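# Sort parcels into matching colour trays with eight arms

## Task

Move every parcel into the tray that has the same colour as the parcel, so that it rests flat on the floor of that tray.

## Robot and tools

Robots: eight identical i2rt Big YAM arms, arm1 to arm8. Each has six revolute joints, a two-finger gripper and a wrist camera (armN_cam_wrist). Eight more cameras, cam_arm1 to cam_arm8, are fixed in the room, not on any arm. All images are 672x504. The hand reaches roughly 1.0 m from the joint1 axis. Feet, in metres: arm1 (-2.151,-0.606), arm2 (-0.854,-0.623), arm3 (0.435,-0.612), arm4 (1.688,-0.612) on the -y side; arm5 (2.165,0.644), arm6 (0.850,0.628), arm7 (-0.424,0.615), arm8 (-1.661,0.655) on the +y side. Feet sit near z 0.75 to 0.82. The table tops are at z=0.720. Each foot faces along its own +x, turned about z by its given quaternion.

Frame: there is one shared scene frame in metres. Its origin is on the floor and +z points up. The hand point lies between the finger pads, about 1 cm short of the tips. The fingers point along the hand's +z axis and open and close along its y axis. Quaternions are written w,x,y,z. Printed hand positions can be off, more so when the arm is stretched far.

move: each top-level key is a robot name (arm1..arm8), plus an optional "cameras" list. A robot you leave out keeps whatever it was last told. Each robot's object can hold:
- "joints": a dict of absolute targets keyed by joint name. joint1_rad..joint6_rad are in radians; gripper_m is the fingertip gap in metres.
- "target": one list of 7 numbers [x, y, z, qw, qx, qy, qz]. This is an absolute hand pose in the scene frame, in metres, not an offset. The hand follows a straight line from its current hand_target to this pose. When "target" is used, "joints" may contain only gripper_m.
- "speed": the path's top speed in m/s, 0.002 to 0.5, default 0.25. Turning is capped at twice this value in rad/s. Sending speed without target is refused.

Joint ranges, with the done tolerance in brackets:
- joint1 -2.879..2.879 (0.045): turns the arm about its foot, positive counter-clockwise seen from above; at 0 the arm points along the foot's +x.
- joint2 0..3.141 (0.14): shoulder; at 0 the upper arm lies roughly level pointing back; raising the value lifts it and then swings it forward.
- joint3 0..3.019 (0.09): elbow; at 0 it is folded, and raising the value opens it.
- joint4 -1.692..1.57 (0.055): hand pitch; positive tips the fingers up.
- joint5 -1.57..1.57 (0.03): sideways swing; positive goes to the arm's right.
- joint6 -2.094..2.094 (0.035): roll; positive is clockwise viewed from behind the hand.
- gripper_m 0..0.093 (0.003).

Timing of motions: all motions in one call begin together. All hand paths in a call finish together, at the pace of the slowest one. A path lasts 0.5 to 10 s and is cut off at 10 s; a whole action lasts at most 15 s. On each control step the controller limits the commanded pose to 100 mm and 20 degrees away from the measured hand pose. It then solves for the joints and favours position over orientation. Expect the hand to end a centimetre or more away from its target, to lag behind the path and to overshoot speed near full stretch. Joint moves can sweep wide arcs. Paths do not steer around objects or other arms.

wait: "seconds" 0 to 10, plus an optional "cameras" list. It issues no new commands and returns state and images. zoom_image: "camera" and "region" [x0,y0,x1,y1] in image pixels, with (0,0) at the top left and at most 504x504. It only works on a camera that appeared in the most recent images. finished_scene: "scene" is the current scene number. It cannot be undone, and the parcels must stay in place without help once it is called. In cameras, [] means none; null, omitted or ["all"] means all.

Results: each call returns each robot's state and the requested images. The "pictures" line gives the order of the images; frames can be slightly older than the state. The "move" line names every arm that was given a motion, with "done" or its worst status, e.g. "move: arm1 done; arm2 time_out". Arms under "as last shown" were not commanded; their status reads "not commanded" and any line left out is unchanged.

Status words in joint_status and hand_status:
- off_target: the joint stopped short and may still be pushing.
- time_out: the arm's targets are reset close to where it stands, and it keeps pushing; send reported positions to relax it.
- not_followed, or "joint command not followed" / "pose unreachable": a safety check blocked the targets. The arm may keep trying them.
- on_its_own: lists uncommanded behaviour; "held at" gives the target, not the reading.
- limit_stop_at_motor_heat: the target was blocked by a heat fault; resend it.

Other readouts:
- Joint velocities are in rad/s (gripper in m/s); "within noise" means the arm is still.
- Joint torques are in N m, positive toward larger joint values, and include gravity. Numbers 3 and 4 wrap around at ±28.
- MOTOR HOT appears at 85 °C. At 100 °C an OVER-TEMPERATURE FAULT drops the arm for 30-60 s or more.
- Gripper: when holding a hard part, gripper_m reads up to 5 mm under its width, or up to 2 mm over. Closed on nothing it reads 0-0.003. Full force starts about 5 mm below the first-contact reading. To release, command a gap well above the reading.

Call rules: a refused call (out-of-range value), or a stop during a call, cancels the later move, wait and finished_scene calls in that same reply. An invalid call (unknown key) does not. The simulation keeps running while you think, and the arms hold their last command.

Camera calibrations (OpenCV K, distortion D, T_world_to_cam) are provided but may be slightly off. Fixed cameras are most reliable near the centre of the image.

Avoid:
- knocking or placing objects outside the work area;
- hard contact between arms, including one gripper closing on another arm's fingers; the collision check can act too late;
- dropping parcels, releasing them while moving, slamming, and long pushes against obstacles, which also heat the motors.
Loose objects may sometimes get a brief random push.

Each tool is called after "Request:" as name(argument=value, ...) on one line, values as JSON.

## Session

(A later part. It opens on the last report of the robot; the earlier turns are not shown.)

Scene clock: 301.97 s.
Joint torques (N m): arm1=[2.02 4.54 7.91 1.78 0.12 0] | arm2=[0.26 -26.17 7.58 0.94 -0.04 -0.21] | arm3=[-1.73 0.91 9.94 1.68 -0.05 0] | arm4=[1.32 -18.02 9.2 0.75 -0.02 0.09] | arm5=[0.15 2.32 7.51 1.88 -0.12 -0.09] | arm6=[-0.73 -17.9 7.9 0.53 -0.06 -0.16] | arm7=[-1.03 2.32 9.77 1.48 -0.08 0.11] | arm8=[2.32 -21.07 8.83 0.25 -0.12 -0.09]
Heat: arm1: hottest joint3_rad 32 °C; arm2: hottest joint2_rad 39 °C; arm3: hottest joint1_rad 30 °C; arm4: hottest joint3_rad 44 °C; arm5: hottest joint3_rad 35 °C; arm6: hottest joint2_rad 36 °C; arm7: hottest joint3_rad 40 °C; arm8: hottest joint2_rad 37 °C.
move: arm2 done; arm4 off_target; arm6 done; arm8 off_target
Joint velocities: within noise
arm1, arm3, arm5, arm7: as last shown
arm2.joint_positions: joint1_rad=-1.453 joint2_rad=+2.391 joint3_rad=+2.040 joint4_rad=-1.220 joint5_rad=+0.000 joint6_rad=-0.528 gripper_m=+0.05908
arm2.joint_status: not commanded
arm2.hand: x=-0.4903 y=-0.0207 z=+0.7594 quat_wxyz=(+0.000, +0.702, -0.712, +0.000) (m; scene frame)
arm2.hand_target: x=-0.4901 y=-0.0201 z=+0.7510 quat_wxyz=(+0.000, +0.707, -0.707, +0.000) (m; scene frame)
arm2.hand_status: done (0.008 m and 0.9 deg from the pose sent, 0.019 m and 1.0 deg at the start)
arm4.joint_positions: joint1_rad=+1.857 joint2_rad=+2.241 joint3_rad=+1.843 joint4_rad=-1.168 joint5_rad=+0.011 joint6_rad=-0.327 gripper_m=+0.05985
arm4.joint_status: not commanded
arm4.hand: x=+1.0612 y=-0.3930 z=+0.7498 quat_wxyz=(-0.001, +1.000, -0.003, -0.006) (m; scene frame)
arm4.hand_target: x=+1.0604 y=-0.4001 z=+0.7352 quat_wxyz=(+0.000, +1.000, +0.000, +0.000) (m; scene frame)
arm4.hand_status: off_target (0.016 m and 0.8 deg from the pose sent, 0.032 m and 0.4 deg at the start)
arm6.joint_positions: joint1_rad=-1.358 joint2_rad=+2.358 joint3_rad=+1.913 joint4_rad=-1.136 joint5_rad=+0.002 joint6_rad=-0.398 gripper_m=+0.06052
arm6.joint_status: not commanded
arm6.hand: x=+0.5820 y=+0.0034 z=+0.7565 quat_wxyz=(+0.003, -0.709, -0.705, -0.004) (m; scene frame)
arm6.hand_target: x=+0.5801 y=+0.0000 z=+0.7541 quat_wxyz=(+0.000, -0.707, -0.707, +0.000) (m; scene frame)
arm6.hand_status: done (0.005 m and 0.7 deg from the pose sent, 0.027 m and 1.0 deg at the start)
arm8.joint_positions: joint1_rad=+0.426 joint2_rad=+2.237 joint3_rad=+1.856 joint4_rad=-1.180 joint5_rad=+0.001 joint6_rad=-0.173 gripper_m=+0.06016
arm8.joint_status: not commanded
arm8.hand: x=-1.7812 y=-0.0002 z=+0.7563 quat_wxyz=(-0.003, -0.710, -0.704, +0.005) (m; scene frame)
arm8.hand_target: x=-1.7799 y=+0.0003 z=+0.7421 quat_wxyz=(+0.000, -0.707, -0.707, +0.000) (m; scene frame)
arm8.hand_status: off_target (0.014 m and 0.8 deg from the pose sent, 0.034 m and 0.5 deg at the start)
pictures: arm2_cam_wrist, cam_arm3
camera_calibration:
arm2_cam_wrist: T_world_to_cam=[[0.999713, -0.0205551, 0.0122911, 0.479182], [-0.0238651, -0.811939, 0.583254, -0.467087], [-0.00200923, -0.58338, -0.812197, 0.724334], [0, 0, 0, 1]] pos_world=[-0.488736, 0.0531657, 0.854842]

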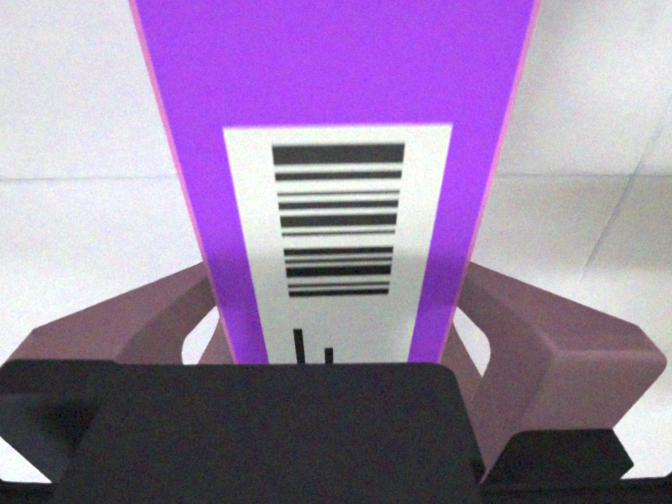

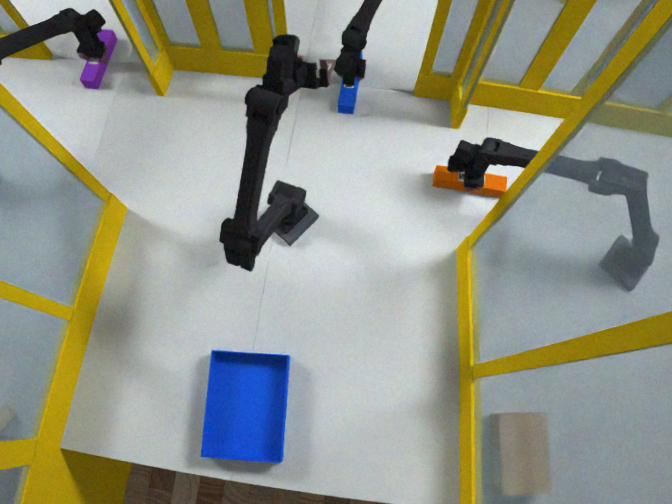

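Request:
move(arm8={"joints":{"gripper_m":0.093}}, arm2={"joints":{"gripper_m":0.093}}, arm6={"joints":{"gripper_m":0.093}}, arm4={"joints":{"gripper_m":0.093}}, cameras=[])

Request:
move(arm8={"target":[-1.78,0.0,0.87,0,0.7071,0.7071,0]}, arm2={"target":[-0.49,-0.02,0.87,0,-0.7071,0.7071,0]}, arm6={"target":[0.58,0.0,0.87,0,0.7071,0.7071,0]}, arm4={"target":[1.06,-0.40,0.87,0,1,0,0]}, cameras=[])

Request:
move(arm8={"target":[-1.74,0.25,1.0,0,0.7071,0.7071,0],"speed":0.4}, arm2={"target":[-0.627,-0.26,1.0,0,-0.7071,0.7071,0],"speed":0.4}, arm6={"target":[0.676,0.25,1.0,0,0.7071,0.7071,0],"speed":0.4}, arm4={"target":[1.28,-0.47,1.0,0,1,0,0],"speed":0.4}, cameras=[])

Request:
move(arm1={"target":[-1.775,0.01,0.89,0,-0.7071,0.7071,0],"speed":0.3}, arm7={"target":[-0.491,-0.033,0.89,0,0.7071,0.7071,0],"speed":0.3}, arm3={"target":[0.585,0.015,0.89,0,-0.7071,0.7071,0],"speed":0.3}, cameras=["arm1_cam_wrist","arm3_cam_wrist","arm7_cam_wrist","cam_arm3"])

Scene clock: 327.53 s.
Joint torques (N m): arm1=[2.43 4.42 7.88 1.68 0.1 0.01] | arm2=[0.26 -26.17 7.58 0.95 -0.04 -0.21] | arm3=[-1.67 0.91 9.89 1.73 -0.06 -0.02] | arm4=[1.32 -18.02 9.2 0.75 -0.02 0.09] | arm5=[-0.38 2.55 7.47 1.74 -0.09 -0.05] | arm6=[-0.73 -17.67 7.95 0.51 -0.06 -0.17] | arm7=[-1.2 2.32 9.81 1.46 -0.08 0.1] | arm8=[1.85 -21.19 8.8 0.31 -0.12 -0.09]
Heat: arm1: hottest joint3_rad 32 °C; arm2: hottest joint2_rad 37 °C; arm3: hottest joint1_rad 30 °C; arm4: hottest joint3_rad 41 °C; arm5: hottest joint3_rad 35 °C; arm6: hottest joint2_rad 36 °C; arm7: hottest joint3_rad 41 °C; arm8: hottest joint2_rad 37 °C.
move: arm2 done; arm4 done; arm6 done; arm8 done
Joint velocities: within noise
arm1, arm3, arm5, arm7: as last shown
arm2.joint_positions: joint1_rad=-1.453 joint2_rad=+2.391 joint3_rad=+2.040 joint4_rad=-1.220 joint5_rad=+0.000 joint6_rad=-0.528 gripper_m=+0.09285
arm2.joint_status: all done
arm2.hand: x=-0.4903 y=-0.0207 z=+0.7594 quat_wxyz=(+0.000, +0.702, -0.712, +0.000) (m; scene frame)
arm2.hand_target: x=-0.4901 y=-0.0202 z=+0.7510 quat_wxyz=(+0.000, +0.707, -0.707, +0.000) (m; scene frame)
arm2.hand_status: not commanded
arm4.joint_positions: joint1_rad=+1.857 joint2_rad=+2.241 joint3_rad=+1.843 joint4_rad=-1.167 joint5_rad=+0.011 joint6_rad=-0.327 gripper_m=+0.09283
arm4.joint_status: all done
arm4.hand: x=+1.0611 y=-0.3930 z=+0.7498 quat_wxyz=(-0.001, +1.000, -0.003, -0.006) (m; scene frame)
arm4.hand_target: x=+1.0603 y=-0.4001 z=+0.7352 quat_wxyz=(+0.000, +1.000, +0.000, +0.000) (m; scene frame)
arm4.hand_status: not commanded
arm6.joint_positions: joint1_rad=-1.358 joint2_rad=+2.358 joint3_rad=+1.913 joint4_rad=-1.136 joint5_rad=+0.001 joint6_rad=-0.398 gripper_m=+0.09280
arm6.joint_status: all done
arm6.hand: x=+0.5820 y=+0.0034 z=+0.7565 quat_wxyz=(+0.003, -0.709, -0.705, -0.005) (m; scene frame)
arm6.hand_target: x=+0.5802 y=+0.0000 z=+0.7541 quat_wxyz=(+0.000, -0.707, -0.707, +0.000) (m; scene frame)
arm6.hand_status: not commanded
arm8.joint_positions: joint1_rad=+0.426 joint2_rad=+2.237 joint3_rad=+1.856 joint4_rad=-1.180 joint5_rad=+0.001 joint6_rad=-0.173 gripper_m=+0.09285
arm8.joint_status: all done
arm8.hand: x=-1.7812 y=-0.0002 z=+0.7563 quat_wxyz=(-0.003, -0.710, -0.704, +0.005) (m; scene frame)
arm8.hand_target: x=-1.7799 y=+0.0003 z=+0.7421 quat_wxyz=(+0.000, -0.707, -0.707, +0.000) (m; scene frame)
arm8.hand_status: not commanded
pictures: none
No camera images: "cameras" was empty.

Scene clock: 329.00 s.
Joint torques (N m): arm1=[2.26 4.66 7.98 1.72 0.1 0.01] | arm2=[0.26 -25.58 11.45 0.06 -0.03 -0.21] | arm3=[-1.61 1.03 9.89 1.69 -0.05 0] | arm4=[1.55 -17.96 14.35 -0.23 -0.04 0.11] | arm5=[-0.56 2.9 7.43 1.8 -0.09 0.01] | arm6=[-0.67 -18.96 11.97 -0.27 -0.05 -0.17] | arm7=[-1.2 2.26 9.76 1.44 -0.07 0.11] | arm8=[2.08 -21.71 13.57 -0.57 -0.11 -0.09]
Heat: arm1: hottest joint3_rad 32 °C; arm2: hottest joint2_rad 37 °C; arm3: hottest joint1_rad 30 °C; arm4: hottest joint3_rad 41 °C; arm5: hottest joint3_rad 35 °C; arm6: hottest joint2_rad 36 °C; arm7: hottest joint3_rad 41 °C; arm8: hottest joint2_rad 37 °C.
move: arm2 off_target; arm4 off_target; arm6 off_target; arm8 off_target
Joint velocities: within noise
arm1, arm3, arm5, arm7: as last shown
arm2.joint_positions: joint1_rad=-1.453 joint2_rad=+2.291 joint3_rad=+2.125 joint4_rad=-1.431 joint5_rad=+0.000 joint6_rad=-0.528 gripper_m=+0.09292
arm2.joint_status: not commanded
arm2.hand: x=-0.4957 y=-0.0298 z=+0.8595 quat_wxyz=(+0.012, +0.702, -0.712, +0.003) (m; scene frame)
arm2.hand_target: x=-0.4903 y=-0.0205 z=+0.8701 quat_wxyz=(-0.001, +0.707, -0.707, +0.000) (m; scene frame)
arm2.hand_status: off_target (0.015 m and 1.6 deg from the pose sent, 0.110 m and 0.9 deg at the start)
arm4.joint_positions: joint1_rad=+1.857 joint2_rad=+2.136 joint3_rad=+1.958 joint4_rad=-1.428 joint5_rad=+0.011 joint6_rad=-0.327 gripper_m=+0.09290
arm4.joint_status: not commanded
arm4.hand: x=+1.0757 y=-0.3965 z=+0.8592 quat_wxyz=(+0.005, +1.000, -0.002, +0.012) (m; scene frame)
arm4.hand_target: x=+1.0608 y=-0.4004 z=+0.8700 quat_wxyz=(+0.000, +1.000, +0.000, +0.000) (m; scene frame)
arm4.hand_status: off_target (0.019 m and 1.6 deg from the pose sent, 0.120 m and 0.8 deg at the start)
arm6.joint_positions: joint1_rad=-1.358 joint2_rad=+2.255 joint3_rad=+1.966 joint4_rad=-1.334 joint5_rad=+0.001 joint6_rad=-0.398 gripper_m=+0.09287
arm6.joint_status: not commanded
arm6.hand: x=+0.5872 y=+0.0155 z=+0.8435 quat_wxyz=(+0.011, -0.709, -0.705, -0.024) (m; scene frame)
arm6.hand_target: x=+0.5806 y=+0.0011 z=+0.8704 quat_wxyz=(+0.000, -0.707, -0.707, +0.000) (m; scene frame)
arm6.hand_status: off_target (0.032 m and 3.0 deg from the pose sent, 0.114 m and 0.7 deg at the start)
arm8.joint_positions: joint1_rad=+0.426 joint2_rad=+2.147 joint3_rad=+1.974 joint4_rad=-1.426 joint5_rad=+0.001 joint6_rad=-0.173 gripper_m=+0.09292
arm8.joint_status: not commanded
arm8.hand: x=-1.7791 y=+0.0117 z=+0.8579 quat_wxyz=(+0.008, -0.710, -0.704, -0.011) (m; scene frame)
arm8.hand_target: x=-1.7798 y=+0.0006 z=+0.8701 quat_wxyz=(+0.000, -0.707, -0.707, +0.000) (m; scene frame)
arm8.hand_status: off_target (0.017 m and 1.6 deg from the pose sent, 0.114 m and 0.8 deg at the start)
pictures: none
No camera images: "cameras" was empty.

Scene clock: 330.70 s.
Joint torques (N m): arm1=[2.32 4.54 8.02 1.76 0.09 0.02] | arm2=[-0.26 -13.39 7.9 0.17 -0.04 -0.2] | arm3=[-1.67 0.91 9.91 1.69 -0.06 -0.01] | arm4=[1.26 -10.23 9.72 -0.17 -0.02 0.1] | arm5=[-0.44 3.31 7.41 1.78 -0.1 -0.06] | arm6=[-1.44 -9.64 8.32 -0.18 -0.06 -0.19] | arm7=[-1.08 2.37 9.84 1.48 -0.08 0.11] | arm8=[1.26 -10.7 9.2 -0.55 -0.11 -0.1]
Heat: arm1: hottest joint3_rad 32 °C; arm2: hottest joint2_rad 38 °C; arm3: hottest joint1_rad 30 °C; arm4: hottest joint3_rad 41 °C; arm5: hottest joint3_rad 35 °C; arm6: hottest joint2_rad 36 °C; arm7: hottest joint3_rad 41 °C; arm8: hottest joint2_rad 37 °C.
move: arm2 done; arm4 done; arm6 done; arm8 done
Joint velocities: within noise
arm1, arm3, arm5, arm7: as last shown
arm2.joint_positions: joint1_rad=-1.461 joint2_rad=+1.468 joint3_rad=+1.302 joint4_rad=-1.388 joint5_rad=+0.000 joint6_rad=-0.543 gripper_m=+0.09292
arm2.joint_status: not commanded
arm2.hand: x=-0.6278 y=-0.2560 z=+1.0031 quat_wxyz=(-0.009, +0.704, -0.710, -0.002) (m; scene frame)
arm2.hand_target: x=-0.6270 y=-0.2600 z=+1.0001 quat_wxyz=(+0.000, +0.707, -0.707, +0.000) (m; scene frame)
arm2.hand_status: done (0.005 m and 1.1 deg from the pose sent, 0.300 m and 1.6 deg at the start)
arm4.joint_positions: joint1_rad=+1.857 joint2_rad=+1.476 joint3_rad=+1.419 joint4_rad=-1.503 joint5_rad=+0.011 joint6_rad=-0.327 gripper_m=+0.09290
arm4.joint_status: not commanded
arm4.hand: x=+1.2775 y=-0.4641 z=+1.0034 quat_wxyz=(-0.002, +1.000, -0.003, -0.009) (m; scene frame)
arm4.hand_target: x=+1.2800 y=-0.4699 z=+1.0001 quat_wxyz=(+0.000, +1.000, +0.000, +0.000) (m; scene frame)
arm4.hand_status: done (0.007 m and 1.1 deg from the pose sent, 0.259 m and 1.5 deg at the start)
arm6.joint_positions: joint1_rad=-1.373 joint2_rad=+1.465 joint3_rad=+1.222 joint4_rad=-1.334 joint5_rad=+0.001 joint6_rad=-0.422 gripper_m=+0.09288
arm6.joint_status: not commanded
arm6.hand: x=+0.6792 y=+0.2463 z=+0.9939 quat_wxyz=(+0.002, -0.706, -0.708, -0.002) (m; scene frame)
arm6.hand_target: x=+0.6761 y=+0.2500 z=+0.9998 quat_wxyz=(+0.000, -0.707, -0.707, +0.000) (m; scene frame)
arm6.hand_status: done (0.008 m and 0.4 deg from the pose sent, 0.296 m and 3.0 deg at the start)
arm8.joint_positions: joint1_rad=+0.423 joint2_rad=+1.418 joint3_rad=+1.354 joint4_rad=-1.491 joint5_rad=+0.001 joint6_rad=-0.183 gripper_m=+0.09292
arm8.joint_status: not commanded
arm8.hand: x=-1.7374 y=+0.2462 z=+1.0029 quat_wxyz=(-0.005, -0.707, -0.707, +0.007) (m; scene frame)
arm8.hand_target: x=-1.7400 y=+0.2500 z=+1.0000 quat_wxyz=(+0.000, -0.707, -0.707, +0.000) (m; scene frame)
arm8.hand_status: done (0.005 m and 1.0 deg from the pose sent, 0.280 m and 1.6 deg at the start)
pictures: none
No camera images: "cameras" was empty.

Scene clock: 334.60 s.
Joint torques (N m): arm1=[2.02 -20.89 12.49 -0.14 0.14 -0.07] | arm2=[-0.32 -13.39 7.87 0.18 -0.05 -0.2] | arm3=[-1.96 -22.71 13.89 -0.31 -0.29 -0.01] | arm4=[1.26 -10.23 9.72 -0.17 -0.02 0.1] | arm5=[-0.26 2.73 7.51 1.96 -0.09 -0.06] | arm6=[-1.44 -9.64 8.32 -0.16 -0.05 -0.18] | arm7=[0.44 -16.5 14.79 -0.36 0.06 0.03] | arm8=[1.03 -10.93 9.18 -0.53 -0.1 -0.09]
Heat: arm1: hottest joint3_rad 33 °C; arm2: hottest joint2_rad 37 °C; arm3: hottest joint1_rad 30 °C; arm4: hottest joint3_rad 41 °C; arm5: hottest joint3_rad 35 °C; arm6: hottest joint2_rad 36 °C; arm7: hottest joint3_rad 41 °C; arm8: hottest joint2_rad 37 °C.
move: arm1 off_target; arm3 off_target; arm7 off_target
Joint velocities: within noise
arm1.joint_positions: joint1_rad=+1.432 joint2_rad=+2.329 joint3_rad=+2.365 joint4_rad=-1.613 joint5_rad=-0.011 joint6_rad=-0.543 gripper_m=+0.09398
arm1.joint_status: not commanded
arm1.hand: x=-1.7737 y=-0.0021 z=+0.8877 quat_wxyz=(+0.007, +0.700, -0.714, +0.000) (m; scene frame)
arm1.hand_target: x=-1.7754 y=+0.0095 z=+0.8901 quat_wxyz=(-0.001, +0.707, -0.707, +0.000) (m; scene frame)
arm1.hand_status: off_target (0.012 m and 1.4 deg from the pose sent, 0.692 m and 60.5 deg at the start)
arm2, arm4, arm5, arm6, arm8: as last shown
arm3.joint_positions: joint1_rad=-1.181 joint2_rad=+2.084 joint3_rad=+1.903 joint4_rad=-1.441 joint5_rad=+0.000 joint6_rad=-0.240 gripper_m=+0.09397
arm3.joint_status: not commanded
arm3.hand: x=+0.5733 y=+0.0019 z=+0.8687 quat_wxyz=(+0.018, +0.713, -0.700, +0.014) (m; scene frame)
arm3.hand_target: x=+0.5848 y=+0.0137 z=+0.8902 quat_wxyz=(+0.000, +0.707, -0.707, +0.000) (m; scene frame)
arm3.hand_status: off_target (0.028 m and 2.8 deg from the pose sent, 0.613 m and 67.9 deg at the start)
arm7.joint_positions: joint1_rad=-1.043 joint2_rad=+2.101 joint3_rad=+1.842 joint4_rad=-1.343 joint5_rad=-0.004 joint6_rad=-0.094 gripper_m=+0.09397
arm7.joint_status: not commanded
arm7.hand: x=-0.4943 y=-0.0148 z=+0.8766 quat_wxyz=(+0.010, -0.713, -0.701, -0.014) (m; scene frame)
arm7.hand_target: x=-0.4908 y=-0.0320 z=+0.8903 quat_wxyz=(+0.000, -0.707, -0.707, +0.001) (m; scene frame)
arm7.hand_status: off_target (0.023 m and 2.2 deg from the pose sent, 0.651 m and 57.3 deg at the start)
pictures: arm1_cam_wrist, arm3_cam_wrist, arm7_cam_wrist, cam_arm3
camera_calibration:
arm1_cam_wrist: T_world_to_cam=[[0.999274, -0.0353855, -0.0140849, 1.78585], [-0.0205468, -0.812264, 0.582928, -0.550933], [-0.0320678, -0.582215, -0.812402, 0.789656], [0, 0, 0, 1]] pos_world=[-1.77055, 0.0754397, 0.987826]
arm3_cam_wrist: T_world_to_cam=[[0.999902, 0.0136231, 0.00335278, -0.577337], [0.00864136, -0.786297, 0.617788, -0.534281], [0.0110525, -0.617698, -0.786338, 0.801986], [0, 0, 0, 1]] pos_world=[0.573034, 0.0831472, 0.96264]
arm7_cam_wrist: T_world_to_cam=[[-0.999976, 0.00194246, 0.0067214, -0.503349], [0.00557534, 0.801623, 0.597804, -0.503083], [-0.00422682, 0.597827, -0.801614, 0.830731], [0, 0, 0, 1]] pos_world=[-0.49702, -0.0923724, 0.970055]

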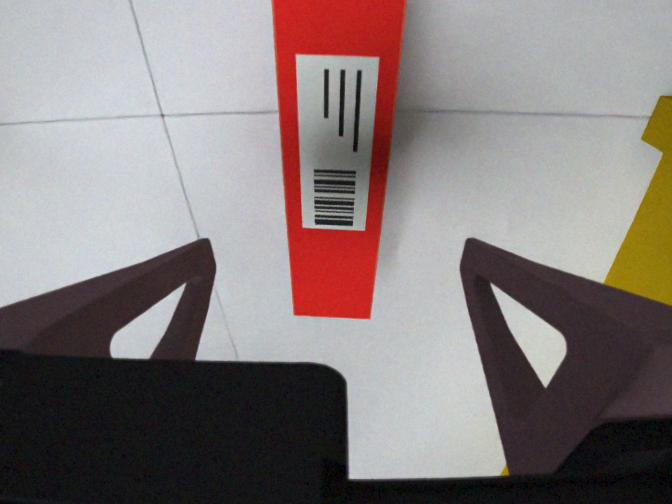

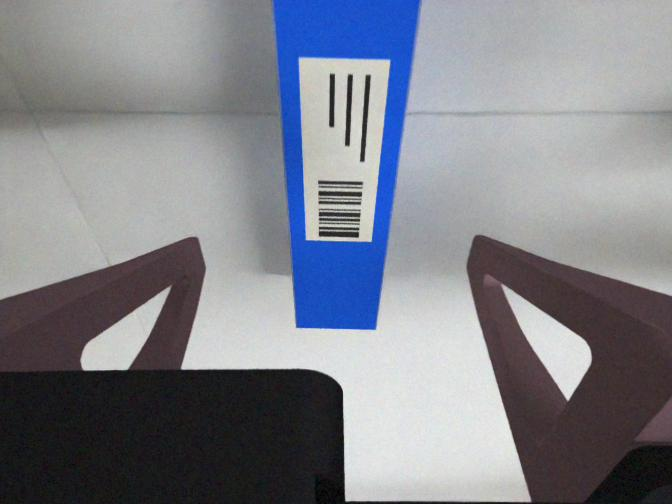

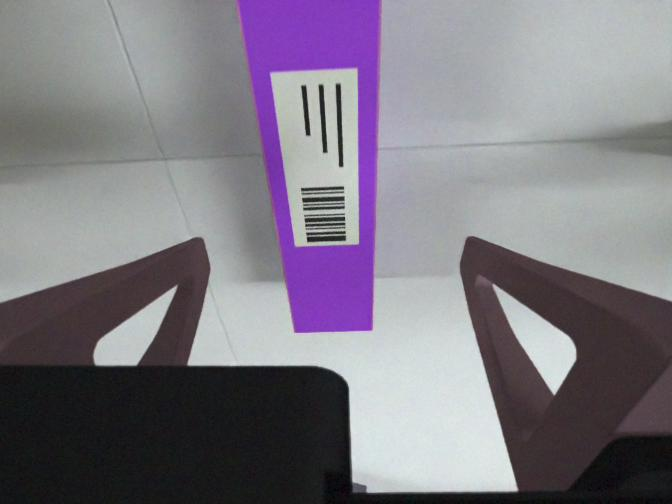

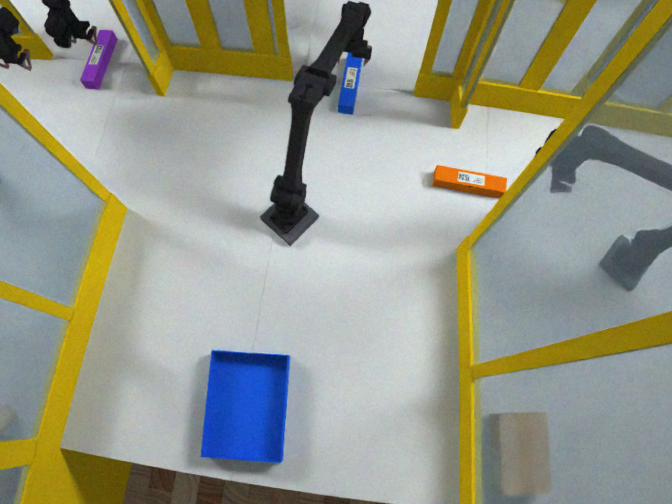

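Request:
move(arm1={"target":[-1.775,0.0,0.752,0,-0.7071,0.7071,0],"speed":0.15}, arm7={"target":[-0.480,-0.018,0.755,0,0.7071,0.7071,0],"speed":0.15}, arm3={"target":[0.587,0.004,0.760,0,-0.7071,0.7071,0],"speed":0.15}, cameras=[])

Request:
move(arm1={"joints":{"gripper_m":0.03}}, arm7={"joints":{"gripper_m":0.03}}, arm3={"joints":{"gripper_m":0.03}}, cameras=["arm1_cam_wrist","arm3_cam_wrist","arm7_cam_wrist"])

Scene clock: 354.37 s.
Joint torques (N m): arm1=[1.38 -21.66 8.17 0.76 0.14 -0.05] | arm2=[-0.32 -13.45 7.88 0.18 -0.04 -0.2] | arm3=[-1.96 -22.53 8.83 0.59 -0.28 -0.07] | arm4=[1.2 -10.23 9.72 -0.17 -0.02 0.1] | arm5=[0.03 3.43 7.38 1.76 -0.11 -0.03] | arm6=[-1.49 -9.7 8.32 -0.18 -0.06 -0.18] | arm7=[0.5 -16.97 8.18 0.5 0.06 0.18] | arm8=[1.08 -10.75 9.13 -0.53 -0.11 -0.11]
Heat: arm1: hottest joint3_rad 35 °C; arm2: hottest joint2_rad 36 °C; arm3: hottest joint2_rad 32 °C; arm4: hottest joint3_rad 42 °C; arm5: hottest joint3_rad 35 °C; arm6: hottest joint2_rad 35 °C; arm7: hottest joint3_rad 41 °C; arm8: hottest joint2_rad 35 °C.
move: arm1 off_target; arm3 done; arm7 off_target
Joint velocities: within noise
arm1.joint_positions: joint1_rad=+1.432 joint2_rad=+2.367 joint3_rad=+2.112 joint4_rad=-1.301 joint5_rad=-0.011 joint6_rad=-0.549 gripper_m=+0.09398
arm1.joint_status: not commanded
arm1.hand: x=-1.7722 y=-0.0018 z=+0.7656 quat_wxyz=(-0.004, +0.702, -0.712, -0.002) (m; scene frame)
arm1.hand_target: x=-1.7752 y=-0.0003 z=+0.7521 quat_wxyz=(+0.000, +0.707, -0.707, +0.000) (m; scene frame)
arm1.hand_status: off_target (0.014 m and 0.9 deg from the pose sent, 0.136 m and 1.4 deg at the start)
arm2, arm4, arm5, arm6, arm8: as last shown
arm3.joint_positions: joint1_rad=-1.187 joint2_rad=+2.154 joint3_rad=+1.726 joint4_rad=-1.164 joint5_rad=+0.000 joint6_rad=-0.240 gripper_m=+0.09397
arm3.joint_status: not commanded
arm3.hand: x=+0.5775 y=+0.0010 z=+0.7605 quat_wxyz=(+0.005, +0.711, -0.703, +0.006) (m; scene frame)
arm3.hand_target: x=+0.5869 y=+0.0038 z=+0.7599 quat_wxyz=(+0.000, +0.707, -0.707, +0.000) (m; scene frame)
arm3.hand_status: done (0.010 m and 1.1 deg from the pose sent, 0.110 m and 2.8 deg at the start)
arm7.joint_positions: joint1_rad=-1.029 joint2_rad=+2.201 joint3_rad=+1.701 joint4_rad=-1.061 joint5_rad=-0.004 joint6_rad=-0.094 gripper_m=+0.09397
arm7.joint_status: not commanded
arm7.hand: x=-0.4857 y=-0.0194 z=+0.7651 quat_wxyz=(-0.003, -0.708, -0.706, +0.002) (m; scene frame)
arm7.hand_target: x=-0.4801 y=-0.0179 z=+0.7552 quat_wxyz=(+0.000, -0.707, -0.707, +0.000) (m; scene frame)
arm7.hand_status: off_target (0.012 m and 0.5 deg from the pose sent, 0.122 m and 2.2 deg at the start)
pictures: none
No camera images: "cameras" was empty.

Scene clock: 355.00 s.
Joint torques (N m): arm1=[1.61 -21.42 8.12 0.64 0.1 -0.07] | arm2=[-0.26 -13.39 7.87 0.18 -0.04 -0.2] | arm3=[-1.85 -22.42 8.76 0.57 -0.25 -0.07] | arm4=[1.26 -10.29 9.7 -0.17 -0.02 0.1] | arm5=[-0.09 3.08 7.3 1.66 -0.09 -0.06] | arm6=[-1.44 -9.7 8.32 -0.18 -0.06 -0.18] | arm7=[0.38 -16.85 8.16 0.49 0.06 0.18] | arm8=[1.2 -10.87 9.18 -0.47 -0.11 -0.11]
Heat: arm1: hottest joint3_rad 35 °C; arm2: hottest joint2_rad 36 °C; arm3: hottest joint2_rad 32 °C; arm4: hottest joint3_rad 42 °C; arm5: hottest joint3_rad 35 °C; arm6: hottest joint2_rad 35 °C; arm7: hottest joint3_rad 41 °C; arm8: hottest joint2_rad 35 °C.
move: arm1 off_target; arm3 off_target; arm7 off_target
Joint velocities: within noise
arm1.joint_positions: joint1_rad=+1.432 joint2_rad=+2.367 joint3_rad=+2.112 joint4_rad=-1.300 joint5_rad=-0.010 joint6_rad=-0.549 gripper_m=+0.05953
arm1.joint_status: gripper_m off_target (ended at +0.05955, target +0.03000)
arm1.hand: x=-1.7721 y=-0.0018 z=+0.7656 quat_wxyz=(-0.004, +0.703, -0.712, -0.002) (m; scene frame)
arm1.hand_target: x=-1.7752 y=-0.0003 z=+0.7521 quat_wxyz=(+0.000, +0.707, -0.707, +0.000) (m; scene frame)
arm1.hand_status: not commanded
arm2, arm4, arm6, arm8: as last shown
arm3.joint_positions: joint1_rad=-1.188 joint2_rad=+2.154 joint3_rad=+1.726 joint4_rad=-1.163 joint5_rad=-0.001 joint6_rad=-0.240 gripper_m=+0.05875
arm3.joint_status: gripper_m off_target (ended at +0.05877, target +0.03000)
arm3.hand: x=+0.5776 y=+0.0012 z=+0.7605 quat_wxyz=(+0.005, +0.711, -0.703, +0.005) (m; scene frame)
arm3.hand_target: x=+0.5870 y=+0.0038 z=+0.7599 quat_wxyz=(+0.000, +0.707, -0.707, +0.000) (m; scene frame)
arm3.hand_status: not commanded
arm5.joint_positions: joint1_rad=+0.613 joint2_rad=+0.625 joint3_rad=+1.427 joint4_rad=-1.371 joint5_rad=+0.119 joint6_rad=-0.097 gripper_m=+0.09397
arm5.joint_status: not commanded
arm5.hand: x=+1.9430 y=+0.5824 z=+1.3387 quat_wxyz=(+0.007, +0.861, +0.168, -0.480) (m; scene frame)
arm5.hand_target: x=+1.9456 y=+0.5817 z=+1.3512 quat_wxyz=(+0.010, +0.854, +0.169, -0.492) (m; scene frame)
arm5.hand_status: not commanded
arm7.joint_positions: joint1_rad=-1.029 joint2_rad=+2.201 joint3_rad=+1.701 joint4_rad=-1.061 joint5_rad=-0.004 joint6_rad=-0.094 gripper_m=+0.06081
arm7.joint_status: gripper_m off_target (ended at +0.06084, target +0.03000)
arm7.hand: x=-0.4857 y=-0.0196 z=+0.7651 quat_wxyz=(-0.004, -0.708, -0.706, +0.002) (m; scene frame)
arm7.hand_target: x=-0.4801 y=-0.0179 z=+0.7552 quat_wxyz=(+0.000, -0.707, -0.707, +0.000) (m; scene frame)
arm7.hand_status: not commanded
pictures: arm1_cam_wrist, arm3_cam_wrist, arm7_cam_wrist
camera_calibration:
arm1_cam_wrist: T_world_to_cam=[[0.999591, -0.02852, -0.00203278, 1.77394], [-0.0223326, -0.82317, 0.567356, -0.470622], [-0.0178543, -0.567079, -0.82347, 0.724404], [0, 0, 0, 1]] pos_world=[-1.77079, 0.0739853, 0.867142]
arm3_cam_wrist: T_world_to_cam=[[0.999932, 0.00704969, 0.00930813, -0.585736], [0.000142933, -0.804502, 0.59395, -0.444952], [0.0116756, -0.593908, -0.804448, 0.729729], [0, 0, 0, 1]] pos_world=[0.57724, 0.0795562, 0.856761]
arm7_cam_wrist: T_world_to_cam=[[-0.999862, -0.0121823, 0.0112975, -0.497658], [-0.00369334, 0.825938, 0.563749, -0.410606], [-0.0161988, 0.563629, -0.825869, 0.756399], [0, 0, 0, 1]] pos_world=[-0.486853, -0.0932561, 0.861787]

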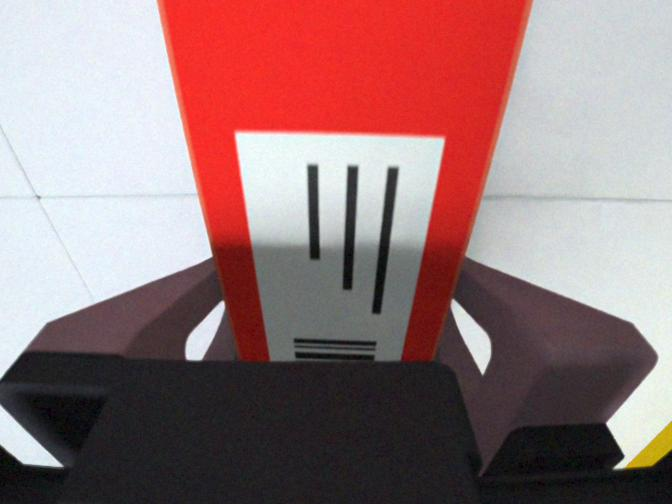

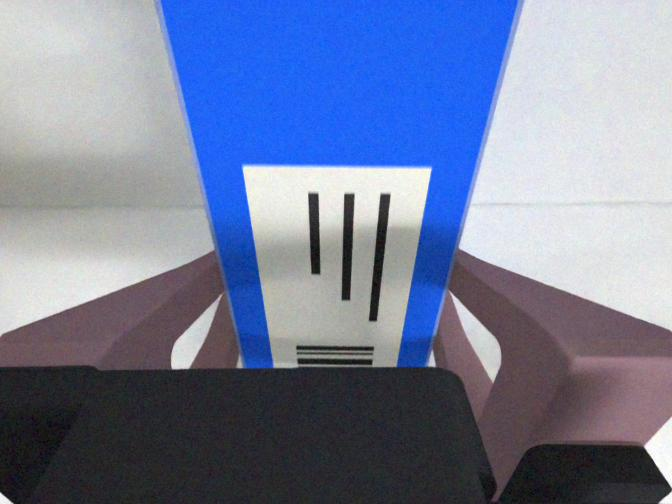

